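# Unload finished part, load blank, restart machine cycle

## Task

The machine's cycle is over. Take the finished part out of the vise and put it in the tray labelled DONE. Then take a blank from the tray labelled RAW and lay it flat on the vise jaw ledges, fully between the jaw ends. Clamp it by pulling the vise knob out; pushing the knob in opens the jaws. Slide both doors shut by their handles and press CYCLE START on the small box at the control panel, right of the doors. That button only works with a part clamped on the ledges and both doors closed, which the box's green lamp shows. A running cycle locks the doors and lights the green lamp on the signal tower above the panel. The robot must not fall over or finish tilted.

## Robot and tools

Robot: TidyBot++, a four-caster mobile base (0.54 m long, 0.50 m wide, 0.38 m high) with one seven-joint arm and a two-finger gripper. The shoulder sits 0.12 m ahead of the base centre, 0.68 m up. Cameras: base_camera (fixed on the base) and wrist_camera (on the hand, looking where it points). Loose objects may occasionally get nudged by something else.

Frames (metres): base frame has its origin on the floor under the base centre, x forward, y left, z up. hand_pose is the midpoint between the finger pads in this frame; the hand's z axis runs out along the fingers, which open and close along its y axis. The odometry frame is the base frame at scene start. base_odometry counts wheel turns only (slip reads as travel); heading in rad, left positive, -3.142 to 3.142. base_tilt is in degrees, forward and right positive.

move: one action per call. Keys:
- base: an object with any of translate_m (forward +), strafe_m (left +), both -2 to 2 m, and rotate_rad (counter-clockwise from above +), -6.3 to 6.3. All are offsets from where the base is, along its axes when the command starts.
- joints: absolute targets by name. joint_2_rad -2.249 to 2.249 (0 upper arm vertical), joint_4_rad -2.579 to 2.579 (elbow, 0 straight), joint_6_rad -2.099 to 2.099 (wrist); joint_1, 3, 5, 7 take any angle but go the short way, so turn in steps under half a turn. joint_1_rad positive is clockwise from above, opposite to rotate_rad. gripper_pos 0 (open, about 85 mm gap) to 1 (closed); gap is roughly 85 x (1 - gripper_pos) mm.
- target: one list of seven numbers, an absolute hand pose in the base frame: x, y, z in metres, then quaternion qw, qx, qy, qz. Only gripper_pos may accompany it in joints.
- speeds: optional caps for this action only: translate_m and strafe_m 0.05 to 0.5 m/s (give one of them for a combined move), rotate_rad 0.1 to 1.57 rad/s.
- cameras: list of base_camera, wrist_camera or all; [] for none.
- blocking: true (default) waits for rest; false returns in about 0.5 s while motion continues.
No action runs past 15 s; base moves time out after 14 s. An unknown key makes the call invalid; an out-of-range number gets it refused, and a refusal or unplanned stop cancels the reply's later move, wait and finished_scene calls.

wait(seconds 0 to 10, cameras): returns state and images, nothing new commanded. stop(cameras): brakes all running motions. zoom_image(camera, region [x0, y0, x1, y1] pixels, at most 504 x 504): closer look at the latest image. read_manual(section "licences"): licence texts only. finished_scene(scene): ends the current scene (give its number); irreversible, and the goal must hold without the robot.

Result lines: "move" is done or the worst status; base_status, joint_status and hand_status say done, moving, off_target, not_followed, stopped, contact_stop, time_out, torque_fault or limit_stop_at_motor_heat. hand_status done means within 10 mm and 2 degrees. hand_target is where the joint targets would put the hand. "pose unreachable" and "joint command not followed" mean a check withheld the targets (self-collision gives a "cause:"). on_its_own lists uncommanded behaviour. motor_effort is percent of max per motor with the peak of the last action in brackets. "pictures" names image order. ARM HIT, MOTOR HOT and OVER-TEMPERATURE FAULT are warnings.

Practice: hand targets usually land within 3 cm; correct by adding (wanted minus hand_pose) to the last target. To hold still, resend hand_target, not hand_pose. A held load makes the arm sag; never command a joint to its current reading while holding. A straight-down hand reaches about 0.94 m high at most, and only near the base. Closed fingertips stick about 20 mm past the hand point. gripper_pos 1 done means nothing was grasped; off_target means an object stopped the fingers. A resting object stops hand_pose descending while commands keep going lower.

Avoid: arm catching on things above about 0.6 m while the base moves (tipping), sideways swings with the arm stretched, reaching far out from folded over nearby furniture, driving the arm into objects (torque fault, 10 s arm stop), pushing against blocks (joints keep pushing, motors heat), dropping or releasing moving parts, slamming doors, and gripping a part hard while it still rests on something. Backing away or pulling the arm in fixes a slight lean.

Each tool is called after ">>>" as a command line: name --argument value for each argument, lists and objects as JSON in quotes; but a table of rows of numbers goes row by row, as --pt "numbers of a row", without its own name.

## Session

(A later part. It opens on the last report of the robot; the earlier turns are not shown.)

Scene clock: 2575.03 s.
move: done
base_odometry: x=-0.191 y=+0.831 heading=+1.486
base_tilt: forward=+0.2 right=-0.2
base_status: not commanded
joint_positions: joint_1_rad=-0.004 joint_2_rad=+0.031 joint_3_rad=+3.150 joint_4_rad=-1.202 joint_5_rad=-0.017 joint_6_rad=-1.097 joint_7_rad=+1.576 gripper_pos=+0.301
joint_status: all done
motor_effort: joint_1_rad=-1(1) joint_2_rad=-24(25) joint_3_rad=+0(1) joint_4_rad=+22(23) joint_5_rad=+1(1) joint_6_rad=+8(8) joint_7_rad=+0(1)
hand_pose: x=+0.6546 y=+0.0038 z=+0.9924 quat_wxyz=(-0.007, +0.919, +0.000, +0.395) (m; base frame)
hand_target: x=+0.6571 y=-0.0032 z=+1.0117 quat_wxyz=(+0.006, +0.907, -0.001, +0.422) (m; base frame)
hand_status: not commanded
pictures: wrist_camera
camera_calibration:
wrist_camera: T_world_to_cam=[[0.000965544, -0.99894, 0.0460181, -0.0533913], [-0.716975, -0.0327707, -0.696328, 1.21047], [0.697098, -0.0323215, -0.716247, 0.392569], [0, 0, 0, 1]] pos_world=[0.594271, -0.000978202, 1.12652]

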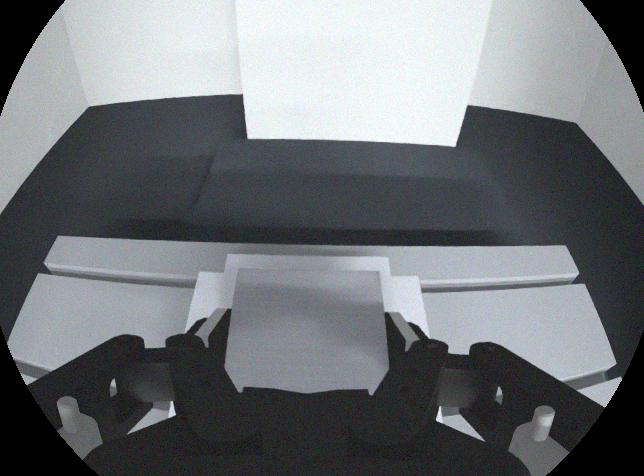

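>>> move --base '{"translate_m": -0.0015}' --speeds '{"translate_m": 0.05}' --cameras '[]'

>>> wait --seconds 0.3 --cameras '["wrist_camera"]'

>>> zoom_image --camera "wrist_camera" --region '[200, 240, 300, 300]'

>>> zoom_image --camera "wrist_camera" --region '[340, 240, 440, 300]'

Scene clock: 2616.10 s.
move: done
base_odometry: x=-0.191 y=+0.829 heading=+1.486
base_tilt: forward=+0.2 right=-0.2
base_status: done
joint_positions: joint_1_rad=-0.004 joint_2_rad=+0.031 joint_3_rad=+3.150 joint_4_rad=-1.215 joint_5_rad=-0.017 joint_6_rad=-1.097 joint_7_rad=+1.576 gripper_pos=+0.301
joint_status: not commanded
motor_effort: joint_1_rad=+0(1) joint_2_rad=-26(27) joint_3_rad=+0(1) joint_4_rad=+24(25) joint_5_rad=+1(1) joint_6_rad=+9(10) joint_7_rad=+0(1)
hand_pose: x=+0.6530 y=+0.0038 z=+0.9855 quat_wxyz=(-0.007, +0.921, +0.000, +0.389) (m; base frame)
hand_target: x=+0.6571 y=-0.0032 z=+1.0117 quat_wxyz=(+0.006, +0.907, -0.001, +0.422) (m; base frame)
hand_status: not commanded
pictures: none
No camera images: "cameras" was empty.

Scene clock: 2616.40 s.
base_odometry: x=-0.191 y=+0.829 heading=+1.486
base_tilt: forward=+0.2 right=-0.2
base_status: done
joint_positions: joint_1_rad=-0.004 joint_2_rad=+0.031 joint_3_rad=+3.150 joint_4_rad=-1.215 joint_5_rad=-0.017 joint_6_rad=-1.097 joint_7_rad=+1.576 gripper_pos=+0.301
joint_status: not commanded
motor_effort: joint_1_rad=+0(1) joint_2_rad=-25(27) joint_3_rad=+0(1) joint_4_rad=+25(25) joint_5_rad=+1(1) joint_6_rad=+9(10) joint_7_rad=+0(1)
hand_pose: x=+0.6530 y=+0.0038 z=+0.9855 quat_wxyz=(-0.007, +0.921, +0.000, +0.389) (m; base frame)
hand_target: x=+0.6571 y=-0.0032 z=+1.0117 quat_wxyz=(+0.006, +0.907, -0.001, +0.422) (m; base frame)
hand_status: not commanded
wait: 0.30 s; at rest by 0.27 s
pictures: wrist_camera
camera_calibration:
wrist_camera: T_world_to_cam=[[0.00155331, -0.998943, 0.0459374, -0.0533715], [-0.725988, -0.032718, -0.686928, 1.20114], [0.687705, -0.032283, -0.725272, 0.403718], [0, 0, 0, 1]] pos_world=[0.59446, -0.000982925, 1.12036]

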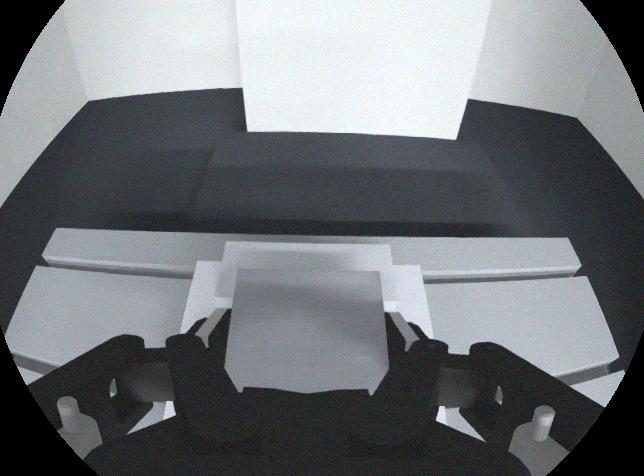

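Scaled by 5.040.

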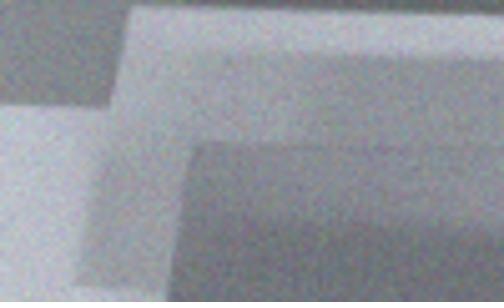

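Scaled by 5.040.

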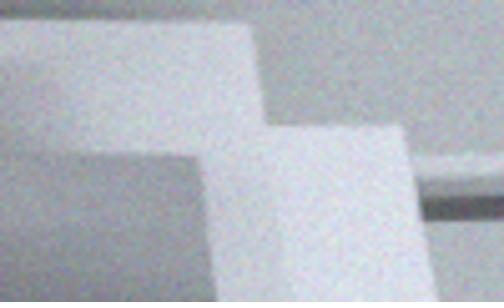

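>>> move --joints '{"joint_2_rad": 0.010, "joint_4_rad": -1.211, "joint_6_rad": -1.048}' --cameras '[]'

>>> wait --seconds 0.3 --cameras '["wrist_camera"]'

Scene clock: 2666.60 s.
move: done
base_odometry: x=-0.191 y=+0.829 heading=+1.486
base_tilt: forward=+0.2 right=-0.2
base_status: not commanded
joint_positions: joint_1_rad=-0.004 joint_2_rad=+0.031 joint_3_rad=+3.150 joint_4_rad=-1.221 joint_5_rad=-0.017 joint_6_rad=-1.095 joint_7_rad=+1.576 gripper_pos=+0.301
joint_status: all done
motor_effort: joint_1_rad=+0(1) joint_2_rad=-25(26) joint_3_rad=+0(1) joint_4_rad=+24(24) joint_5_rad=+1(1) joint_6_rad=+9(9) joint_7_rad=+0(1)
hand_pose: x=+0.6527 y=+0.0038 z=+0.9831 quat_wxyz=(-0.007, +0.922, +0.000, +0.387) (m; base frame)
hand_target: x=+0.6571 y=-0.0032 z=+1.0102 quat_wxyz=(+0.006, +0.906, -0.001, +0.423) (m; base frame)
hand_status: not commanded
pictures: none
No camera images: "cameras" was empty.

Scene clock: 2666.90 s.
base_odometry: x=-0.191 y=+0.829 heading=+1.486
base_tilt: forward=+0.3 right=-0.1
base_status: not commanded
joint_positions: joint_1_rad=-0.004 joint_2_rad=+0.031 joint_3_rad=+3.150 joint_4_rad=-1.221 joint_5_rad=-0.017 joint_6_rad=-1.095 joint_7_rad=+1.576 gripper_pos=+0.301
joint_status: all done
motor_effort: joint_1_rad=-1(1) joint_2_rad=-25(26) joint_3_rad=+0(1) joint_4_rad=+23(24) joint_5_rad=+1(1) joint_6_rad=+9(9) joint_7_rad=-1(1)
hand_pose: x=+0.6527 y=+0.0038 z=+0.9831 quat_wxyz=(-0.007, +0.922, +0.000, +0.387) (m; base frame)
hand_target: x=+0.6571 y=-0.0032 z=+1.0102 quat_wxyz=(+0.006, +0.906, -0.001, +0.423) (m; base frame)
hand_status: not commanded
wait: 0.30 s; at rest by 0.27 s
pictures: wrist_camera
camera_calibration:
wrist_camera: T_world_to_cam=[[0.00169217, -0.998944, 0.0459058, -0.0533271], [-0.728451, -0.0326813, -0.684317, 1.19835], [0.685095, -0.0322821, -0.727738, 0.406392], [0, 0, 0, 1]] pos_world=[0.59461, -0.000988121, 1.11824]

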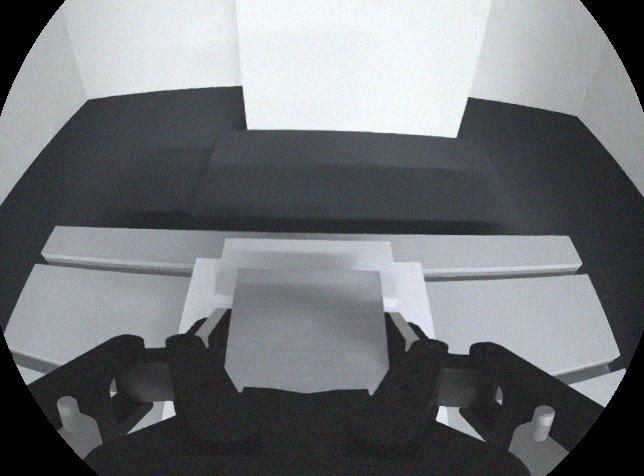

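>>> move --joints '{"joint_2_rad": 0.008, "joint_4_rad": -1.219, "joint_6_rad": -1.040}' --cameras '[]'

>>> wait --seconds 0.3 --cameras '["wrist_camera"]'

>>> zoom_image --camera "wrist_camera" --region '[160, 220, 320, 320]'

>>> zoom_image --camera "wrist_camera" --region '[320, 220, 480, 320]'

Scene clock: 2676.73 s.
move: done
base_odometry: x=-0.191 y=+0.829 heading=+1.486
base_tilt: forward=+0.2 right=-0.2
base_status: not commanded
joint_positions: joint_1_rad=-0.004 joint_2_rad=+0.029 joint_3_rad=+3.150 joint_4_rad=-1.225 joint_5_rad=-0.017 joint_6_rad=-1.090 joint_7_rad=+1.576 gripper_pos=+0.301
joint_status: all done
motor_effort: joint_1_rad=+0(0) joint_2_rad=-24(25) joint_3_rad=+0(1) joint_4_rad=+23(24) joint_5_rad=+1(1) joint_6_rad=+8(9) joint_7_rad=-1(1)
hand_pose: x=+0.6526 y=+0.0038 z=+0.9830 quat_wxyz=(-0.007, +0.921, +0.000, +0.388) (m; base frame)
hand_target: x=+0.6573 y=-0.0032 z=+1.0089 quat_wxyz=(+0.006, +0.906, -0.001, +0.423) (m; base frame)
hand_status: not commanded
pictures: none
No camera images: "cameras" was empty.

Scene clock: 2677.03 s.
base_odometry: x=-0.191 y=+0.829 heading=+1.486
base_tilt: forward=+0.2 right=-0.2
base_status: not commanded
joint_positions: joint_1_rad=-0.004 joint_2_rad=+0.029 joint_3_rad=+3.150 joint_4_rad=-1.225 joint_5_rad=-0.017 joint_6_rad=-1.090 joint_7_rad=+1.576 gripper_pos=+0.301
joint_status: all done
motor_effort: joint_1_rad=+0(0) joint_2_rad=-24(25) joint_3_rad=+0(1) joint_4_rad=+23(24) joint_5_rad=+1(1) joint_6_rad=+8(9) joint_7_rad=-1(1)
hand_pose: x=+0.6526 y=+0.0038 z=+0.9830 quat_wxyz=(-0.007, +0.921, +0.000, +0.388) (m; base frame)
hand_target: x=+0.6573 y=-0.0032 z=+1.0089 quat_wxyz=(+0.006, +0.906, -0.001, +0.423) (m; base frame)
hand_status: not commanded
wait: 0.30 s; at rest by 0.27 s
pictures: wrist_camera
camera_calibration:
wrist_camera: T_world_to_cam=[[0.0014924, -0.998946, 0.0458783, -0.0531822], [-0.726686, -0.0326004, -0.686196, 1.19893], [0.686968, -0.0323151, -0.725969, 0.403388], [0, 0, 0, 1]] pos_world=[0.594214, -0.00100494, 1.11799]

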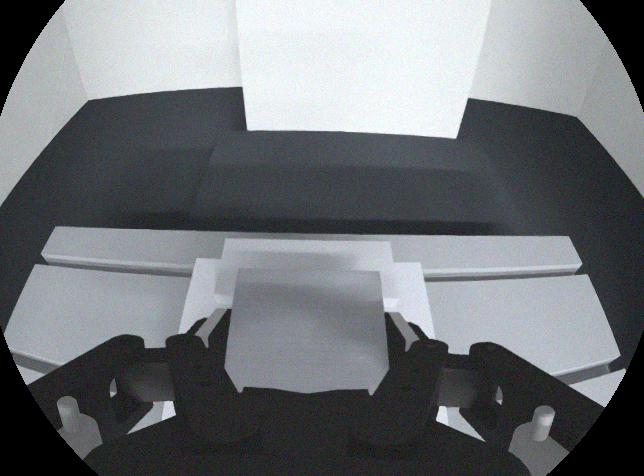

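Scaled by 3.150.

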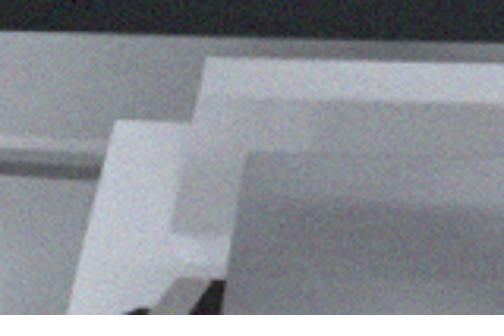

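Scaled by 3.150.

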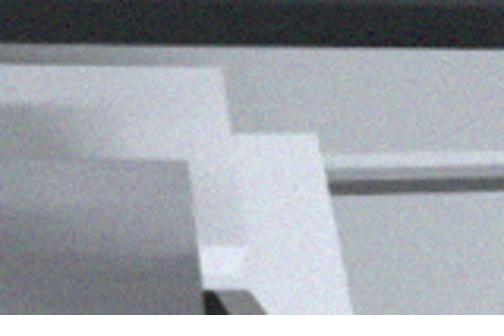

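>>> move --base '{"translate_m": -0.002}' --speeds '{"translate_m": 0.05}' --cameras '[]'

>>> wait --seconds 0.3 --cameras '["wrist_camera"]'

>>> zoom_image --camera "wrist_camera" --region '[160, 220, 320, 320]'

>>> zoom_image --camera "wrist_camera" --region '[320, 220, 480, 320]'

Scene clock: 2695.37 s.
move: done
base_odometry: x=-0.191 y=+0.827 heading=+1.485
base_tilt: forward=+0.2 right=-0.2
base_status: done
joint_positions: joint_1_rad=-0.004 joint_2_rad=+0.029 joint_3_rad=+3.150 joint_4_rad=-1.227 joint_5_rad=-0.017 joint_6_rad=-1.087 joint_7_rad=+1.576 gripper_pos=+0.301
joint_status: not commanded
motor_effort: joint_1_rad=+0(2) joint_2_rad=-26(29) joint_3_rad=+0(1) joint_4_rad=+23(24) joint_5_rad=+1(2) joint_6_rad=+8(9) joint_7_rad=+0(1)
hand_pose: x=+0.6532 y=+0.0038 z=+0.9831 quat_wxyz=(-0.007, +0.921, +0.000, +0.389) (m; base frame)
hand_target: x=+0.6573 y=-0.0032 z=+1.0089 quat_wxyz=(+0.006, +0.906, -0.001, +0.423) (m; base frame)
hand_status: not commanded
pictures: none
No camera images: "cameras" was empty.

Scene clock: 2695.67 s.
base_odometry: x=-0.191 y=+0.827 heading=+1.485
base_tilt: forward=+0.2 right=-0.1
base_status: done
joint_positions: joint_1_rad=-0.004 joint_2_rad=+0.029 joint_3_rad=+3.150 joint_4_rad=-1.227 joint_5_rad=-0.017 joint_6_rad=-1.087 joint_7_rad=+1.576 gripper_pos=+0.301
joint_status: not commanded
motor_effort: joint_1_rad=+0(2) joint_2_rad=-26(29) joint_3_rad=+0(1) joint_4_rad=+23(24) joint_5_rad=+1(2) joint_6_rad=+8(9) joint_7_rad=-1(1)
hand_pose: x=+0.6532 y=+0.0038 z=+0.9831 quat_wxyz=(-0.007, +0.921, +0.000, +0.389) (m; base frame)
hand_target: x=+0.6573 y=-0.0032 z=+1.0089 quat_wxyz=(+0.006, +0.906, -0.001, +0.423) (m; base frame)
hand_status: not commanded
wait: 0.30 s; at rest by 0.27 s
pictures: wrist_camera
camera_calibration:
wrist_camera: T_world_to_cam=[[0.00133232, -0.998946, 0.0458708, -0.0530854], [-0.725188, -0.0325495, -0.687781, 1.19997], [0.688549, -0.0323486, -0.724468, 0.400515], [0, 0, 0, 1]] pos_world=[0.5945, -0.00101489, 1.11791]

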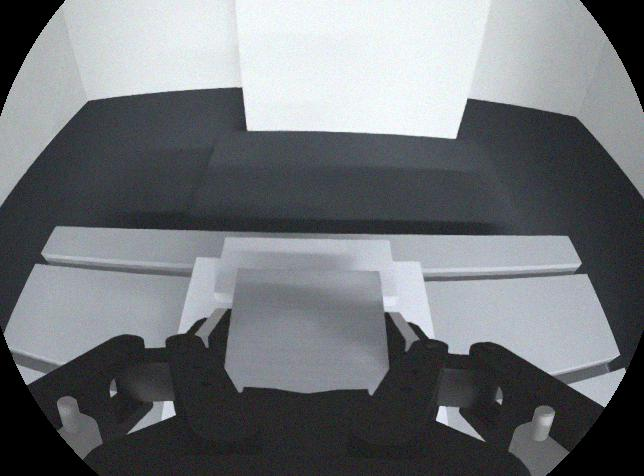

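Scaled by 3.150.

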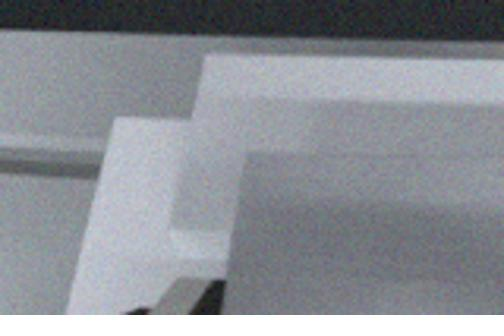

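Scaled by 3.150.

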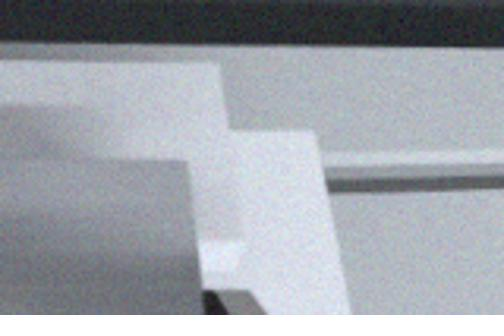

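>>> move --base '{"translate_m": -0.0015}' --speeds '{"translate_m": 0.05}' --cameras '[]'

>>> wait --seconds 0.3 --cameras '["wrist_camera"]'

>>> zoom_image --camera "wrist_camera" --region '[160, 220, 320, 320]'

Scene clock: 2775.23 s.
move: done
base_odometry: x=-0.191 y=+0.826 heading=+1.485
base_tilt: forward=+0.2 right=-0.1
base_status: done
joint_positions: joint_1_rad=-0.004 joint_2_rad=+0.029 joint_3_rad=+3.150 joint_4_rad=-1.227 joint_5_rad=-0.017 joint_6_rad=-1.083 joint_7_rad=+1.576 gripper_pos=+0.301
joint_status: not commanded
motor_effort: joint_1_rad=-1(2) joint_2_rad=-26(30) joint_3_rad=+0(2) joint_4_rad=+23(24) joint_5_rad=+1(2) joint_6_rad=+7(9) joint_7_rad=+0(1)
hand_pose: x=+0.6543 y=+0.0038 z=+0.9832 quat_wxyz=(-0.007, +0.921, +0.000, +0.390) (m; base frame)
hand_target: x=+0.6573 y=-0.0032 z=+1.0089 quat_wxyz=(+0.006, +0.906, -0.001, +0.423) (m; base frame)
hand_status: not commanded
pictures: none
No camera images: "cameras" was empty.

Scene clock: 2775.53 s.
base_odometry: x=-0.191 y=+0.826 heading=+1.485
base_tilt: forward=+0.2 right=-0.2
base_status: done
joint_positions: joint_1_rad=-0.004 joint_2_rad=+0.030 joint_3_rad=+3.150 joint_4_rad=-1.227 joint_5_rad=-0.017 joint_6_rad=-1.083 joint_7_rad=+1.576 gripper_pos=+0.301
joint_status: not commanded
motor_effort: joint_1_rad=-1(2) joint_2_rad=-26(30) joint_3_rad=+0(2) joint_4_rad=+23(24) joint_5_rad=+1(2) joint_6_rad=+8(9) joint_7_rad=-1(1)
hand_pose: x=+0.6543 y=+0.0038 z=+0.9832 quat_wxyz=(-0.007, +0.921, +0.000, +0.390) (m; base frame)
hand_target: x=+0.6573 y=-0.0032 z=+1.0089 quat_wxyz=(+0.006, +0.906, -0.001, +0.423) (m; base frame)
hand_status: not commanded
wait: 0.30 s; at rest by 0.27 s
pictures: wrist_camera
camera_calibration:
wrist_camera: T_world_to_cam=[[0.00118446, -0.998947, 0.04587, -0.052989], [-0.723516, -0.0325205, -0.689542, 1.20143], [0.690307, -0.0323709, -0.722792, 0.397018], [0, 0, 0, 1]] pos_world=[0.595249, -0.00101041, 1.11783]

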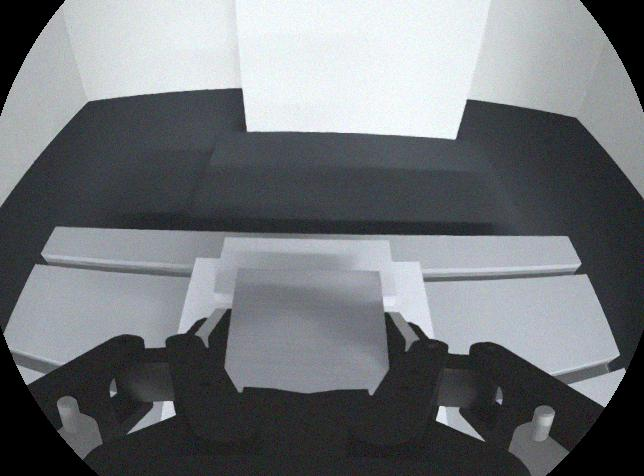

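Scaled by 3.150.

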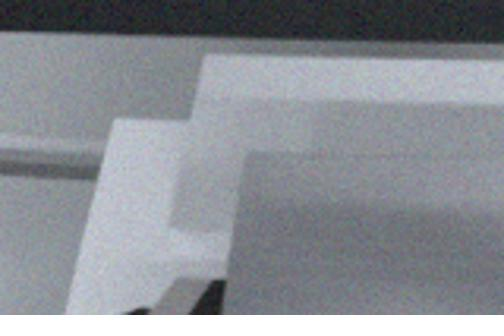

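>>> move --base '{"translate_m": 0.003}' --speeds '{"translate_m": 0.05}' --cameras '[]'

>>> wait --seconds 0.3 --cameras '["wrist_camera"]'

Scene clock: 2795.20 s.
move: done
base_odometry: x=-0.191 y=+0.829 heading=+1.485
base_tilt: forward=+0.3 right=-0.2
base_status: done
joint_positions: joint_1_rad=-0.004 joint_2_rad=+0.029 joint_3_rad=+3.150 joint_4_rad=-1.228 joint_5_rad=-0.017 joint_6_rad=-1.083 joint_7_rad=+1.576 gripper_pos=+0.301
joint_status: not commanded
motor_effort: joint_1_rad=-1(1) joint_2_rad=-26(28) joint_3_rad=+0(1) joint_4_rad=+24(24) joint_5_rad=+1(1) joint_6_rad=+9(9) joint_7_rad=-1(1)
hand_pose: x=+0.6539 y=+0.0038 z=+0.9831 quat_wxyz=(-0.007, +0.921, +0.000, +0.390) (m; base frame)
hand_target: x=+0.6573 y=-0.0032 z=+1.0089 quat_wxyz=(+0.006, +0.906, -0.001, +0.423) (m; base frame)
hand_status: not commanded
pictures: none
No camera images: "cameras" was empty.

Scene clock: 2795.50 s.
base_odometry: x=-0.191 y=+0.829 heading=+1.485
base_tilt: forward=+0.2 right=-0.1
base_status: done
joint_positions: joint_1_rad=-0.004 joint_2_rad=+0.029 joint_3_rad=+3.150 joint_4_rad=-1.228 joint_5_rad=-0.017 joint_6_rad=-1.083 joint_7_rad=+1.576 gripper_pos=+0.301
joint_status: not commanded
motor_effort: joint_1_rad=-1(1) joint_2_rad=-25(28) joint_3_rad=+0(1) joint_4_rad=+24(24) joint_5_rad=+1(1) joint_6_rad=+9(9) joint_7_rad=+0(1)
hand_pose: x=+0.6539 y=+0.0038 z=+0.9831 quat_wxyz=(-0.007, +0.921, +0.000, +0.390) (m; base frame)
hand_target: x=+0.6573 y=-0.0032 z=+1.0089 quat_wxyz=(+0.006, +0.906, -0.001, +0.423) (m; base frame)
hand_status: not commanded
wait: 0.30 s; at rest by 0.27 s
pictures: wrist_camera
camera_calibration:
wrist_camera: T_world_to_cam=[[0.00118959, -0.998947, 0.0458611, -0.0529816], [-0.723597, -0.0325143, -0.689457, 1.20105], [0.690222, -0.0323648, -0.722873, 0.397418], [0, 0, 0, 1]] pos_world=[0.59483, -0.00101221, 1.11778]

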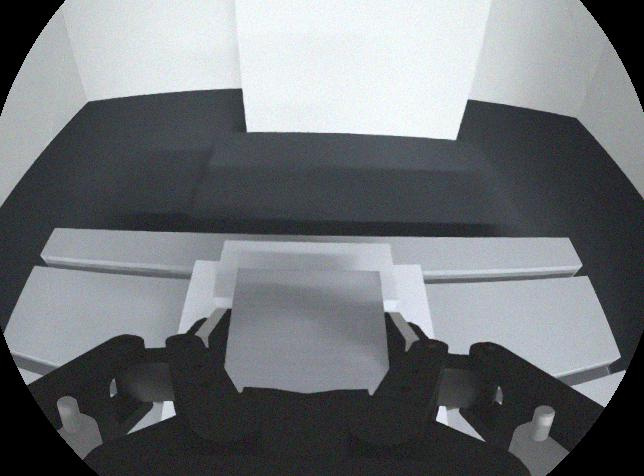

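>>> move --joints '{"gripper_pos": 0.0}' --cameras '["wrist_camera"]'

Scene clock: 2801.37 s.
move: done
base_odometry: x=-0.191 y=+0.829 heading=+1.485
base_tilt: forward=+0.2 right=-0.2
base_status: not commanded
joint_positions: joint_1_rad=-0.004 joint_2_rad=+0.011 joint_3_rad=+3.150 joint_4_rad=-1.223 joint_5_rad=-0.017 joint_6_rad=-1.073 joint_7_rad=+1.576 gripper_pos=+0.000
joint_status: all done
motor_effort: joint_1_rad=+0(1) joint_2_rad=-21(26) joint_3_rad=+0(1) joint_4_rad=+21(25) joint_5_rad=+1(1) joint_6_rad=+6(9) joint_7_rad=+0(1)
hand_pose: x=+0.6512 y=+0.0037 z=+0.9977 quat_wxyz=(-0.007, +0.914, +0.000, +0.406) (m; base frame)
hand_target: x=+0.6573 y=-0.0032 z=+1.0089 quat_wxyz=(+0.006, +0.906, -0.001, +0.423) (m; base frame)
hand_status: not commanded
pictures: wrist_camera
camera_calibration:
wrist_camera: T_world_to_cam=[[-0.000493079, -0.99895, 0.0458218, -0.0525684], [-0.700358, -0.0323623, -0.713058, 1.21754], [0.713792, -0.0324433, -0.699606, 0.371249], [0, 0, 0, 1]] pos_world=[0.587695, -0.00106625, 1.13032]

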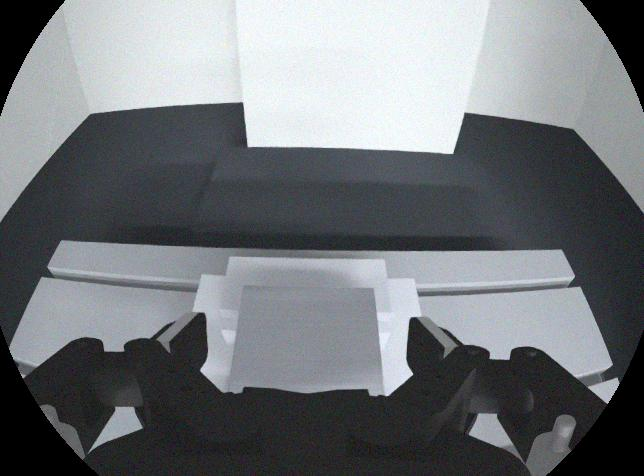

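>>> move --joints '{"joint_2_rad": 0.075, "joint_4_rad": -0.935, "joint_6_rad": -1.33}' --cameras '["wrist_camera"]'

>>> zoom_image --camera "wrist_camera" --region '[170, 250, 450, 450]'

Scene clock: 2817.43 s.
move: done
base_odometry: x=-0.191 y=+0.829 heading=+1.485
base_tilt: forward=+0.2 right=-0.2
base_status: not commanded
joint_positions: joint_1_rad=-0.004 joint_2_rad=+0.056 joint_3_rad=+3.150 joint_4_rad=-0.947 joint_5_rad=-0.017 joint_6_rad=-1.278 joint_7_rad=+1.576 gripper_pos=+0.000
joint_status: all done
motor_effort: joint_1_rad=-1(1) joint_2_rad=-21(23) joint_3_rad=+0(1) joint_4_rad=+19(22) joint_5_rad=+1(1) joint_6_rad=+7(8) joint_7_rad=+0(1)
hand_pose: x=+0.6437 y=+0.0044 z=+1.0679 quat_wxyz=(-0.006, +0.909, +0.002, +0.417) (m; base frame)
hand_target: x=+0.6405 y=-0.0032 z=+1.0521 quat_wxyz=(+0.006, +0.921, -0.002, +0.390) (m; base frame)
hand_status: not commanded
pictures: wrist_camera
camera_calibration:
wrist_camera: T_world_to_cam=[[0.00155392, -0.998852, 0.0478744, -0.0586869], [-0.68205, -0.0360695, -0.730416, 1.26921], [0.731304, -0.0315177, -0.681323, 0.394978], [0, 0, 0, 1]] pos_world=[0.576903, -0.000391113, 1.19896]

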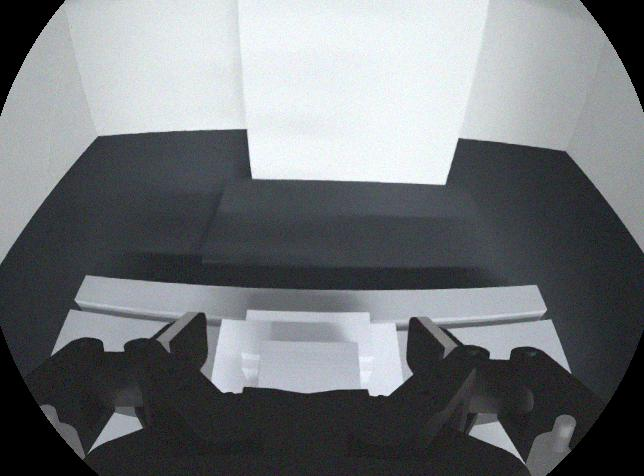

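Scaled by 1.800.

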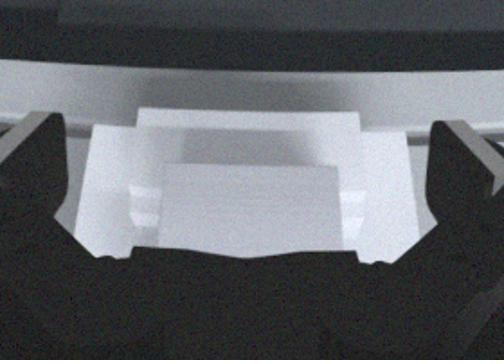

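>>> zoom_image --camera "wrist_camera" --region '[225, 300, 325, 395]'

>>> zoom_image --camera "wrist_camera" --region '[310, 300, 410, 395]'

Scaled by 5.040.

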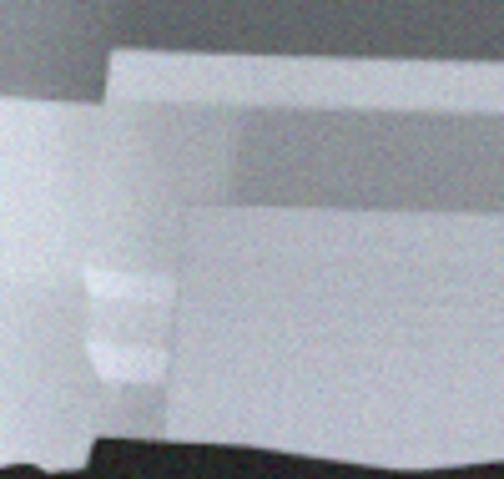

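Scaled by 5.040.

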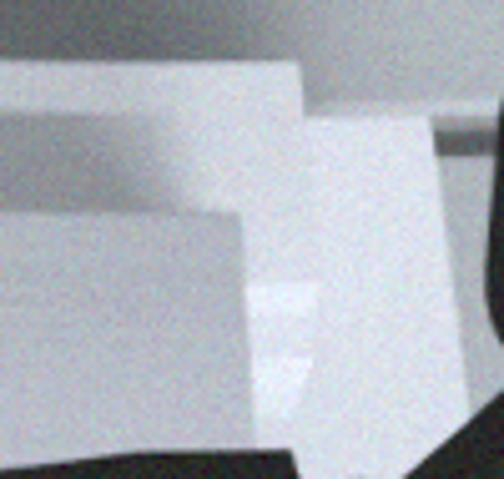

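>>> move --base '{"translate_m": -0.15}' --speeds '{"translate_m": 0.25}' --cameras '["wrist_camera"]'

>>> zoom_image --camera "wrist_camera" --region '[170, 150, 450, 350]'

Scene clock: 2842.17 s.
move: done
base_odometry: x=-0.204 y=+0.679 heading=+1.485
base_tilt: forward=+0.2 right=-0.1
base_status: done
joint_positions: joint_1_rad=-0.004 joint_2_rad=+0.064 joint_3_rad=+3.150 joint_4_rad=-0.945 joint_5_rad=-0.017 joint_6_rad=-1.285 joint_7_rad=+1.576 gripper_pos=+0.000
joint_status: not commanded
motor_effort: joint_1_rad=+0(2) joint_2_rad=-21(25) joint_3_rad=+0(2) joint_4_rad=+19(20) joint_5_rad=+1(1) joint_6_rad=+7(7) joint_7_rad=+0(1)
hand_pose: x=+0.6455 y=+0.0044 z=+1.0633 quat_wxyz=(-0.006, +0.911, +0.002, +0.411) (m; base frame)
hand_target: x=+0.6405 y=-0.0032 z=+1.0521 quat_wxyz=(+0.006, +0.921, -0.002, +0.390) (m; base frame)
hand_status: not commanded
pictures: wrist_camera
camera_calibration:
wrist_camera: T_world_to_cam=[[0.00225512, -0.998848, 0.0479256, -0.0589464], [-0.691161, -0.0361928, -0.721794, 1.26377], [0.722697, -0.0314966, -0.690447, 0.405739], [0, 0, 0, 1]] pos_world=[0.580375, -0.000359799, 1.19515]

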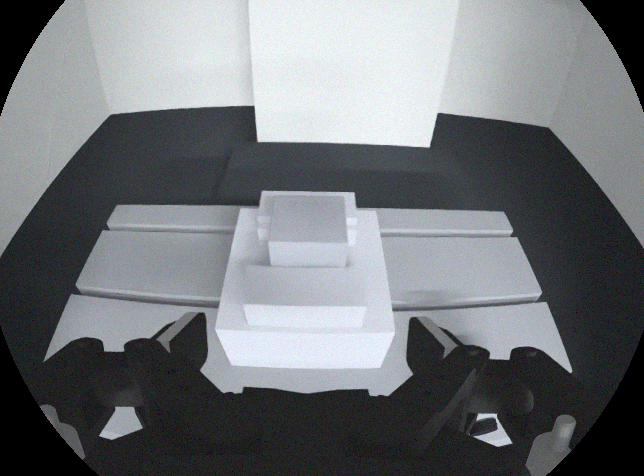

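Scaled by 1.800.

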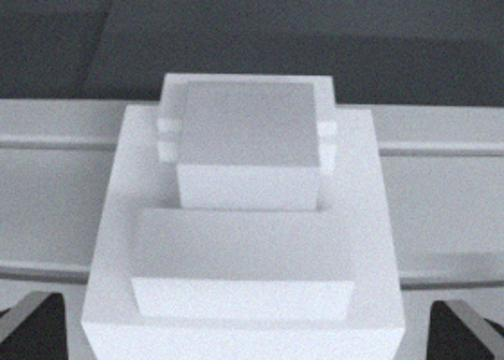

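>>> zoom_image --camera "wrist_camera" --region '[245, 180, 370, 280]'

Scaled by 4.032.

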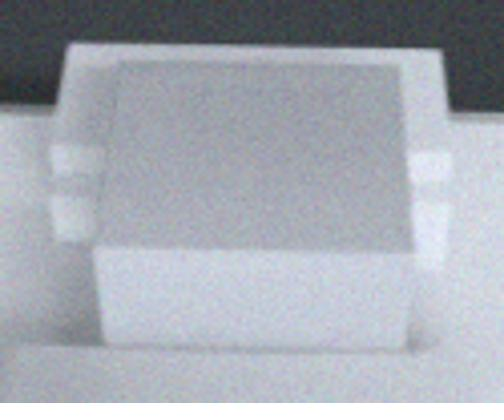

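>>> move --base '{"translate_m": -0.17, "strafe_m": -0.1755}' --speeds '{"translate_m": 0.3}' --cameras '[]'

>>> move --joints '{"joint_1_rad": 0.0, "joint_2_rad": 0.0, "joint_4_rad": -2.418, "joint_6_rad": 0.82}' --cameras '["wrist_camera"]'

Scene clock: 2873.37 s.
move: done
base_odometry: x=-0.044 y=+0.495 heading=+1.485
base_tilt: forward=+0.1 right=-0.2
base_status: done
joint_positions: joint_1_rad=-0.004 joint_2_rad=+0.068 joint_3_rad=+3.150 joint_4_rad=-0.944 joint_5_rad=-0.017 joint_6_rad=-1.285 joint_7_rad=+1.576 gripper_pos=+0.000
joint_status: not commanded
motor_effort: joint_1_rad=-1(2) joint_2_rad=-21(24) joint_3_rad=-1(2) joint_4_rad=+19(20) joint_5_rad=+1(2) joint_6_rad=+7(7) joint_7_rad=+0(1)
hand_pose: x=+0.6470 y=+0.0044 z=+1.0612 quat_wxyz=(-0.006, +0.912, +0.002, +0.409) (m; base frame)
hand_target: x=+0.6405 y=-0.0032 z=+1.0521 quat_wxyz=(+0.006, +0.921, -0.002, +0.390) (m; base frame)
hand_status: not commanded
pictures: none
No camera images: "cameras" was empty.

Scene clock: 2876.63 s.
move: done
base_odometry: x=-0.044 y=+0.495 heading=+1.485
base_tilt: forward=+0.2 right=-0.1
base_status: not commanded
joint_positions: joint_1_rad=-0.004 joint_2_rad=+0.011 joint_3_rad=+3.150 joint_4_rad=-2.406 joint_5_rad=-0.017 joint_6_rad=+0.774 joint_7_rad=+1.576 gripper_pos=+0.000
joint_status: all done
motor_effort: joint_1_rad=+0(1) joint_2_rad=-17(26) joint_3_rad=+0(1) joint_4_rad=+17(23) joint_5_rad=+1(1) joint_6_rad=+9(9) joint_7_rad=-1(1)
hand_pose: x=+0.6424 y=-0.0048 z=+0.8446 quat_wxyz=(+0.004, +0.732, -0.008, +0.681) (m; base frame)
hand_target: x=+0.6384 y=-0.0007 z=+0.8585 quat_wxyz=(+0.003, +0.717, +0.002, +0.697) (m; base frame)
hand_status: not commanded
pictures: wrist_camera
camera_calibration:
wrist_camera: T_world_to_cam=[[-0.0571424, -0.9977, 0.036469, -0.00977836], [-0.114199, -0.029757, -0.993012, 0.961865], [0.991813, -0.0609079, -0.112236, -0.404719], [0, 0, 0, 1]] pos_world=[0.510691, -0.00578426, 0.910077]

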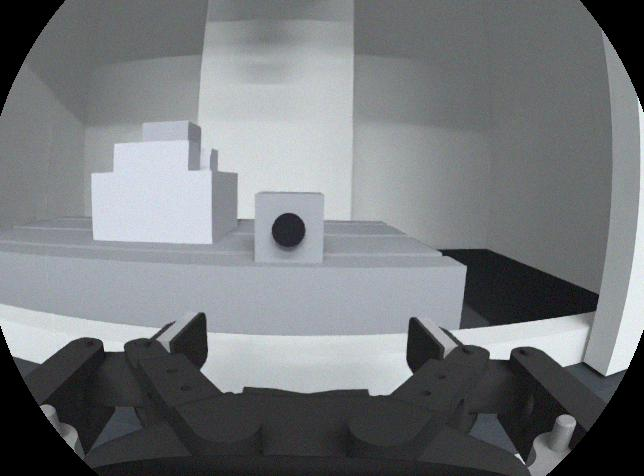

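>>> zoom_image --camera "wrist_camera" --region '[230, 180, 350, 280]'

>>> move --joints '{"joint_6_rad": 0.892}' --base '{"strafe_m": 0.014, "translate_m": 0.08}' --speeds '{"translate_m": 0.2}' --cameras '["wrist_camera"]'

>>> zoom_image --camera "wrist_camera" --region '[190, 180, 430, 380]'

Scaled by 4.200.

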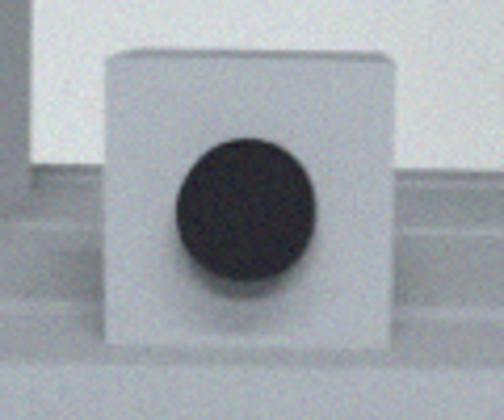

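Scene clock: 2935.03 s.
move: done
base_odometry: x=-0.051 y=+0.576 heading=+1.485
base_tilt: forward=+0.2 right=-0.1
base_status: done
joint_positions: joint_1_rad=-0.004 joint_2_rad=+0.004 joint_3_rad=+3.150 joint_4_rad=-2.413 joint_5_rad=-0.017 joint_6_rad=+0.860 joint_7_rad=+1.576 gripper_pos=+0.000
joint_status: all done
motor_effort: joint_1_rad=+0(1) joint_2_rad=-18(19) joint_3_rad=+0(1) joint_4_rad=+17(19) joint_5_rad=+1(1) joint_6_rad=+9(10) joint_7_rad=+0(1)
hand_pose: x=+0.6404 y=-0.0051 z=+0.8716 quat_wxyz=(+0.004, +0.702, -0.008, +0.712) (m; base frame)
hand_target: x=+0.6382 y=-0.0006 z=+0.8809 quat_wxyz=(+0.003, +0.691, +0.002, +0.723) (m; base frame)
hand_status: not commanded
pictures: wrist_camera
camera_calibration:
wrist_camera: T_world_to_cam=[[-0.0611429, -0.99759, 0.0328029, -0.00543907], [-0.0278052, -0.0311493, -0.999128, 0.938425], [0.997742, -0.0620016, -0.0258336, -0.478841], [0, 0, 0, 1]] pos_world=[0.50352, -0.00588362, 0.925414]

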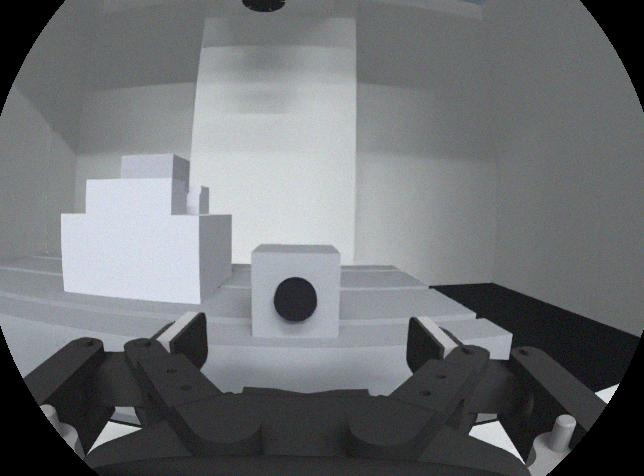

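Scaled by 2.100.

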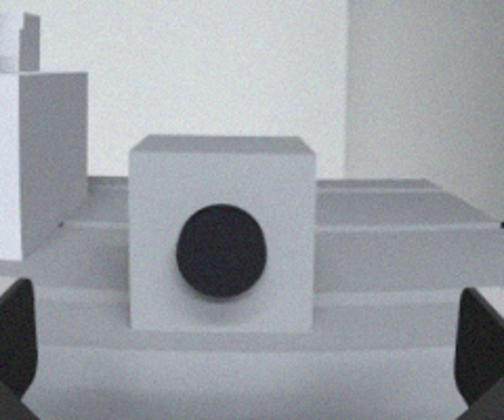

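>>> move --joints '{"joint_4_rad": -2.431}' --base '{"strafe_m": 0.006, "translate_m": 0.055}' --speeds '{"translate_m": 0.1}' --cameras '["wrist_camera"]'

>>> zoom_image --camera "wrist_camera" --region '[190, 200, 430, 400]'

Scene clock: 2983.93 s.
move: done
base_odometry: x=-0.052 y=+0.631 heading=+1.485
base_tilt: forward=+0.2 right=-0.2
base_status: done
joint_positions: joint_1_rad=-0.004 joint_2_rad=+0.000 joint_3_rad=+3.150 joint_4_rad=-2.427 joint_5_rad=-0.017 joint_6_rad=+0.860 joint_7_rad=+1.576 gripper_pos=+0.000
joint_status: all done
motor_effort: joint_1_rad=+0(1) joint_2_rad=-17(19) joint_3_rad=+0(1) joint_4_rad=+17(18) joint_5_rad=+1(1) joint_6_rad=+9(9) joint_7_rad=+0(1)
hand_pose: x=+0.6364 y=-0.0051 z=+0.8665 quat_wxyz=(+0.004, +0.706, -0.008, +0.709) (m; base frame)
hand_target: x=+0.6353 y=-0.0006 z=+0.8742 quat_wxyz=(+0.003, +0.696, +0.002, +0.718) (m; base frame)
hand_status: not commanded
pictures: wrist_camera
camera_calibration:
wrist_camera: T_world_to_cam=[[-0.0608186, -0.997592, 0.0333238, -0.0061644], [-0.0376107, -0.0310715, -0.998809, 0.939197], [0.99744, -0.0619995, -0.0356304, -0.466276], [0, 0, 0, 1]] pos_world=[0.500032, -0.00587616, 0.921671]

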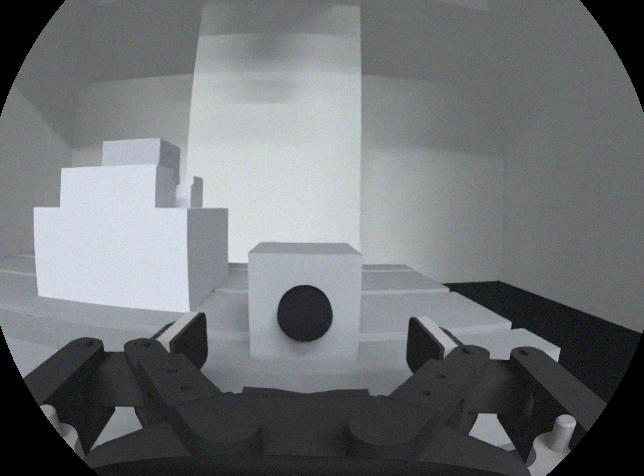

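Scaled by 2.100.

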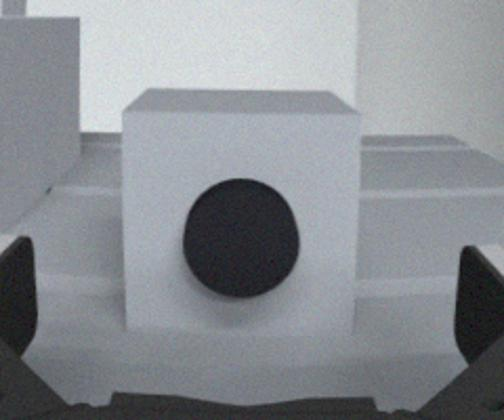

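>>> move --base '{"translate_m": 0.032}' --speeds '{"translate_m": 0.1}' --cameras '["wrist_camera"]'

>>> zoom_image --camera "wrist_camera" --region '[190, 220, 430, 420]'

Scene clock: 3025.63 s.
move: done
base_odometry: x=-0.049 y=+0.663 heading=+1.485
base_tilt: forward=+0.2 right=-0.2
base_status: done
joint_positions: joint_1_rad=-0.004 joint_2_rad=-0.001 joint_3_rad=+3.150 joint_4_rad=-2.427 joint_5_rad=-0.017 joint_6_rad=+0.860 joint_7_rad=+1.576 gripper_pos=+0.000
joint_status: not commanded
motor_effort: joint_1_rad=-1(1) joint_2_rad=-17(19) joint_3_rad=+0(1) joint_4_rad=+17(18) joint_5_rad=+1(1) joint_6_rad=+9(9) joint_7_rad=+0(1)
hand_pose: x=+0.6362 y=-0.0051 z=+0.8667 quat_wxyz=(+0.004, +0.705, -0.008, +0.709) (m; base frame)
hand_target: x=+0.6353 y=-0.0006 z=+0.8742 quat_wxyz=(+0.003, +0.696, +0.002, +0.718) (m; base frame)
hand_status: not commanded
pictures: wrist_camera
camera_calibration:
wrist_camera: T_world_to_cam=[[-0.0608352, -0.997593, 0.0332897, -0.00614472], [-0.0371117, -0.0310678, -0.998828, 0.939147], [0.997458, -0.0619993, -0.0351323, -0.466519], [0, 0, 0, 1]] pos_world=[0.499813, -0.00587662, 0.921861]

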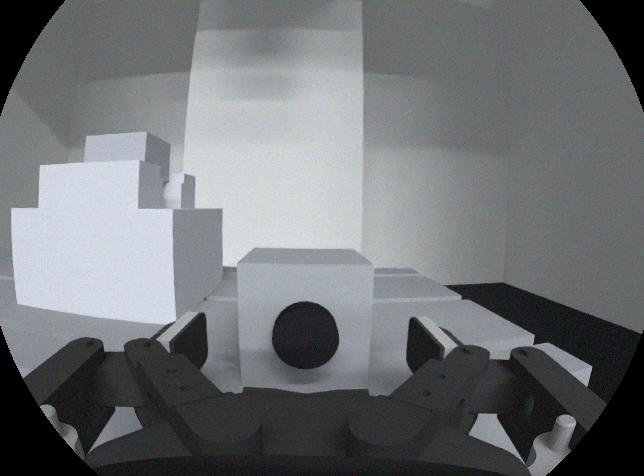

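Scaled by 2.100.

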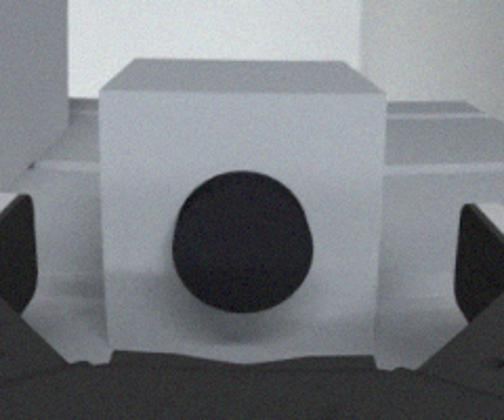

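>>> move --base '{"translate_m": 0.005}' --joints '{"gripper_pos": 0.45}' --speeds '{"translate_m": 0.05}' --cameras '["wrist_camera"]'

>>> zoom_image --camera "wrist_camera" --region '[190, 260, 430, 460]'

Scene clock: 3043.07 s.
move: done
base_odometry: x=-0.049 y=+0.668 heading=+1.485
base_tilt: forward=+0.2 right=-0.2
base_status: done
joint_positions: joint_1_rad=-0.007 joint_2_rad=-0.007 joint_3_rad=+3.144 joint_4_rad=-2.434 joint_5_rad=-0.014 joint_6_rad=+0.861 joint_7_rad=+1.576 gripper_pos=+0.450
joint_status: all done
motor_effort: joint_1_rad=+0(7) joint_2_rad=-16(20) joint_3_rad=+1(8) joint_4_rad=+17(21) joint_5_rad=+0(5) joint_6_rad=+8(9) joint_7_rad=-1(1)
hand_pose: x=+0.6334 y=+0.0004 z=+0.8669 quat_wxyz=(+0.001, +0.705, -0.004, +0.709) (m; base frame)
hand_target: x=+0.6353 y=-0.0006 z=+0.8742 quat_wxyz=(+0.003, +0.696, +0.002, +0.718) (m; base frame)
hand_status: not commanded
pictures: wrist_camera
camera_calibration:
wrist_camera: T_world_to_cam=[[-0.0493863, -0.998155, 0.0353232, -0.00990891], [-0.0361321, -0.0335577, -0.998783, 0.938738], [0.998126, -0.0506025, -0.0344081, -0.464404], [0, 0, 0, 1]] pos_world=[0.496963, -0.00188876, 0.921967]

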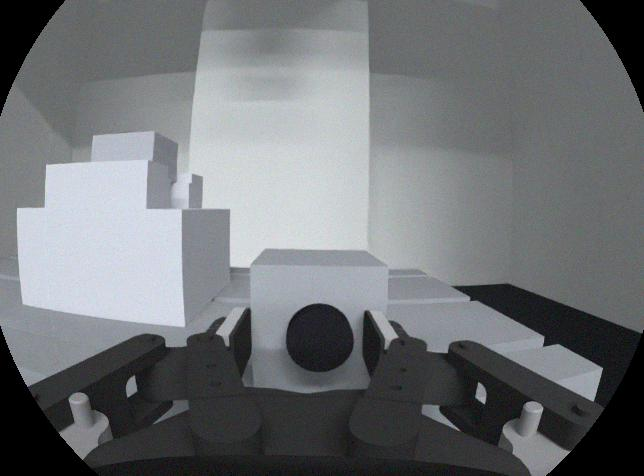

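Scaled by 2.100.

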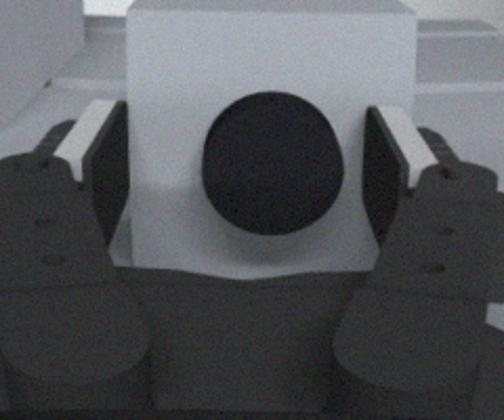

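>>> move --base '{"translate_m": 0.008, "strafe_m": -0.005}' --speeds '{"translate_m": 0.05}' --cameras '["wrist_camera"]'

>>> zoom_image --camera "wrist_camera" --region '[190, 260, 430, 460]'

Scene clock: 3061.23 s.
move: done
base_odometry: x=-0.043 y=+0.676 heading=+1.485
base_tilt: forward=+0.2 right=-0.2
base_status: done
joint_positions: joint_1_rad=-0.007 joint_2_rad=-0.024 joint_3_rad=+3.137 joint_4_rad=-2.452 joint_5_rad=-0.014 joint_6_rad=+0.862 joint_7_rad=+1.576 gripper_pos=+0.450
joint_status: not commanded
motor_effort: joint_1_rad=+2(5) joint_2_rad=-12(16) joint_3_rad=+2(5) joint_4_rad=+21(22) joint_5_rad=-1(2) joint_6_rad=+8(9) joint_7_rad=-1(1)
hand_pose: x=+0.6259 y=+0.0039 z=+0.8667 quat_wxyz=(-0.002, +0.705, -0.001, +0.709) (m; base frame)
hand_target: x=+0.6353 y=-0.0006 z=+0.8742 quat_wxyz=(+0.003, +0.696, +0.002, +0.718) (m; base frame)
hand_status: not commanded
pictures: wrist_camera
camera_calibration:
wrist_camera: T_world_to_cam=[[-0.0423639, -0.998473, 0.0354467, -0.0112183], [-0.0356544, -0.0339451, -0.998788, 0.938101], [0.998466, -0.0435764, -0.0341619, -0.45722], [0, 0, 0, 1]] pos_world=[0.48949, 0.000718759, 0.921742]

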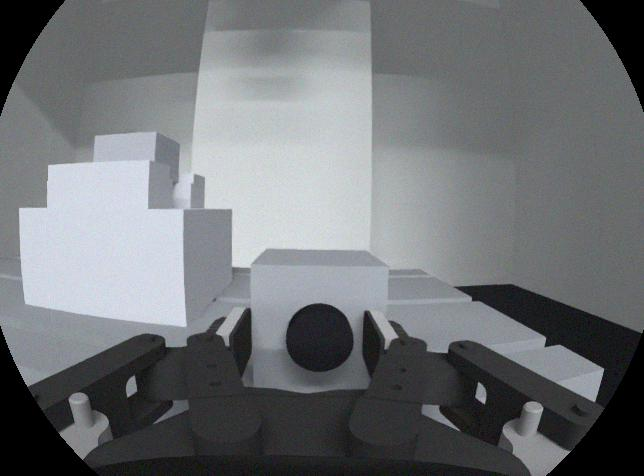

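Scaled by 2.100.

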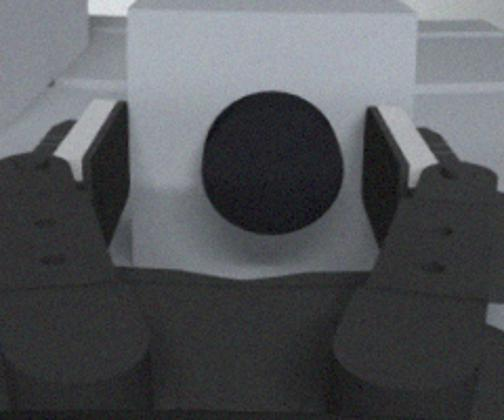

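>>> move --base '{"translate_m": -0.016, "strafe_m": 0.005}' --speeds '{"translate_m": 0.05}' --cameras '["wrist_camera"]'

>>> zoom_image --camera "wrist_camera" --region '[190, 260, 430, 460]'

Scene clock: 3073.00 s.
move: done
base_odometry: x=-0.050 y=+0.660 heading=+1.485
base_tilt: forward=+0.2 right=-0.2
base_status: done
joint_positions: joint_1_rad=-0.007 joint_2_rad=-0.009 joint_3_rad=+3.143 joint_4_rad=-2.437 joint_5_rad=-0.014 joint_6_rad=+0.862 joint_7_rad=+1.576 gripper_pos=+0.450
joint_status: not commanded
motor_effort: joint_1_rad=+0(2) joint_2_rad=-16(18) joint_3_rad=-1(2) joint_4_rad=+17(20) joint_5_rad=+1(1) joint_6_rad=+9(9) joint_7_rad=+0(1)
hand_pose: x=+0.6324 y=+0.0011 z=+0.8663 quat_wxyz=(+0.000, +0.705, -0.003, +0.709) (m; base frame)
hand_target: x=+0.6353 y=-0.0006 z=+0.8742 quat_wxyz=(+0.003, +0.696, +0.002, +0.718) (m; base frame)
hand_status: not commanded
pictures: wrist_camera
camera_calibration:
wrist_camera: T_world_to_cam=[[-0.0478758, -0.998226, 0.0353805, -0.0101804], [-0.0367779, -0.0336354, -0.998757, 0.938523], [0.998176, -0.0491175, -0.0351024, -0.462822], [0, 0, 0, 1]] pos_world=[0.496007, -0.00132735, 0.921471]

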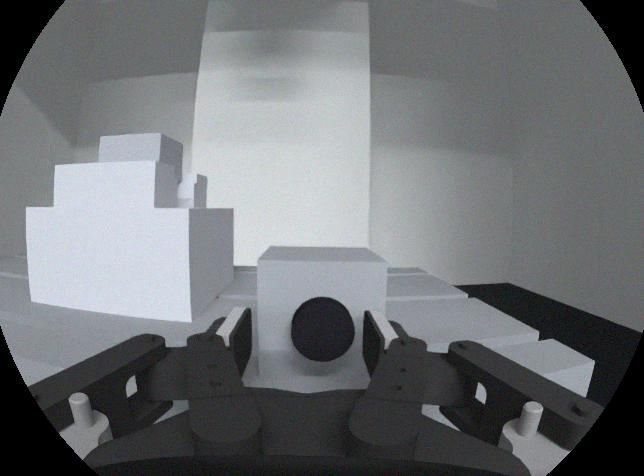

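Scaled by 2.100.

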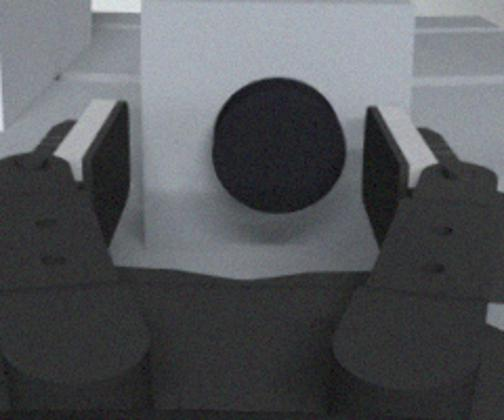

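>>> move --base '{"translate_m": 0.0035, "strafe_m": -0.0065}' --speeds '{"translate_m": 0.05}' --cameras '["wrist_camera"]'

>>> zoom_image --camera "wrist_camera" --region '[190, 260, 430, 460]'

Scene clock: 3081.53 s.
move: done
base_odometry: x=-0.043 y=+0.663 heading=+1.486
base_tilt: forward=+0.2 right=-0.2
base_status: done
joint_positions: joint_1_rad=-0.007 joint_2_rad=-0.008 joint_3_rad=+3.143 joint_4_rad=-2.437 joint_5_rad=-0.014 joint_6_rad=+0.862 joint_7_rad=+1.576 gripper_pos=+0.450
joint_status: not commanded
motor_effort: joint_1_rad=+0(1) joint_2_rad=-16(18) joint_3_rad=-1(1) joint_4_rad=+17(18) joint_5_rad=+1(1) joint_6_rad=+8(9) joint_7_rad=+0(1)
hand_pose: x=+0.6325 y=+0.0008 z=+0.8661 quat_wxyz=(+0.001, +0.706, -0.003, +0.709) (m; base frame)
hand_target: x=+0.6353 y=-0.0006 z=+0.8742 quat_wxyz=(+0.003, +0.696, +0.002, +0.718) (m; base frame)
hand_status: not commanded
pictures: wrist_camera
camera_calibration:
wrist_camera: T_world_to_cam=[[-0.0485359, -0.998194, 0.0353977, -0.0101124], [-0.0372116, -0.0336078, -0.998742, 0.938566], [0.998128, -0.0497921, -0.0355132, -0.462556], [0, 0, 0, 1]] pos_world=[0.496125, -0.00158272, 0.921316]

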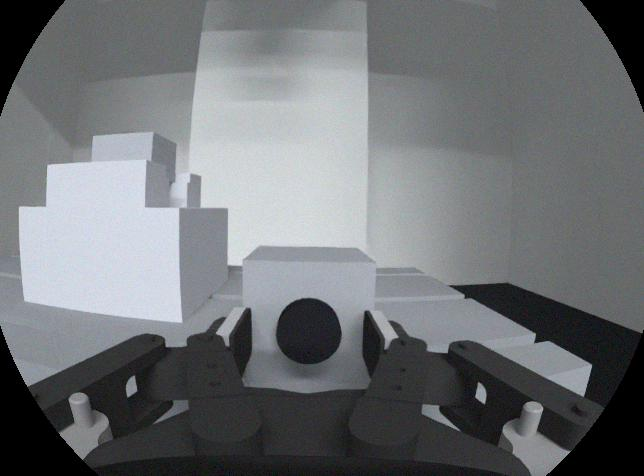

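Scaled by 2.100.

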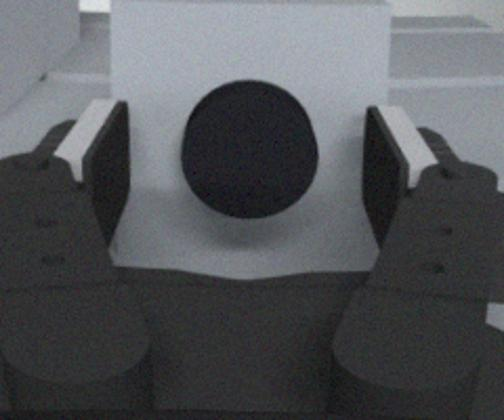

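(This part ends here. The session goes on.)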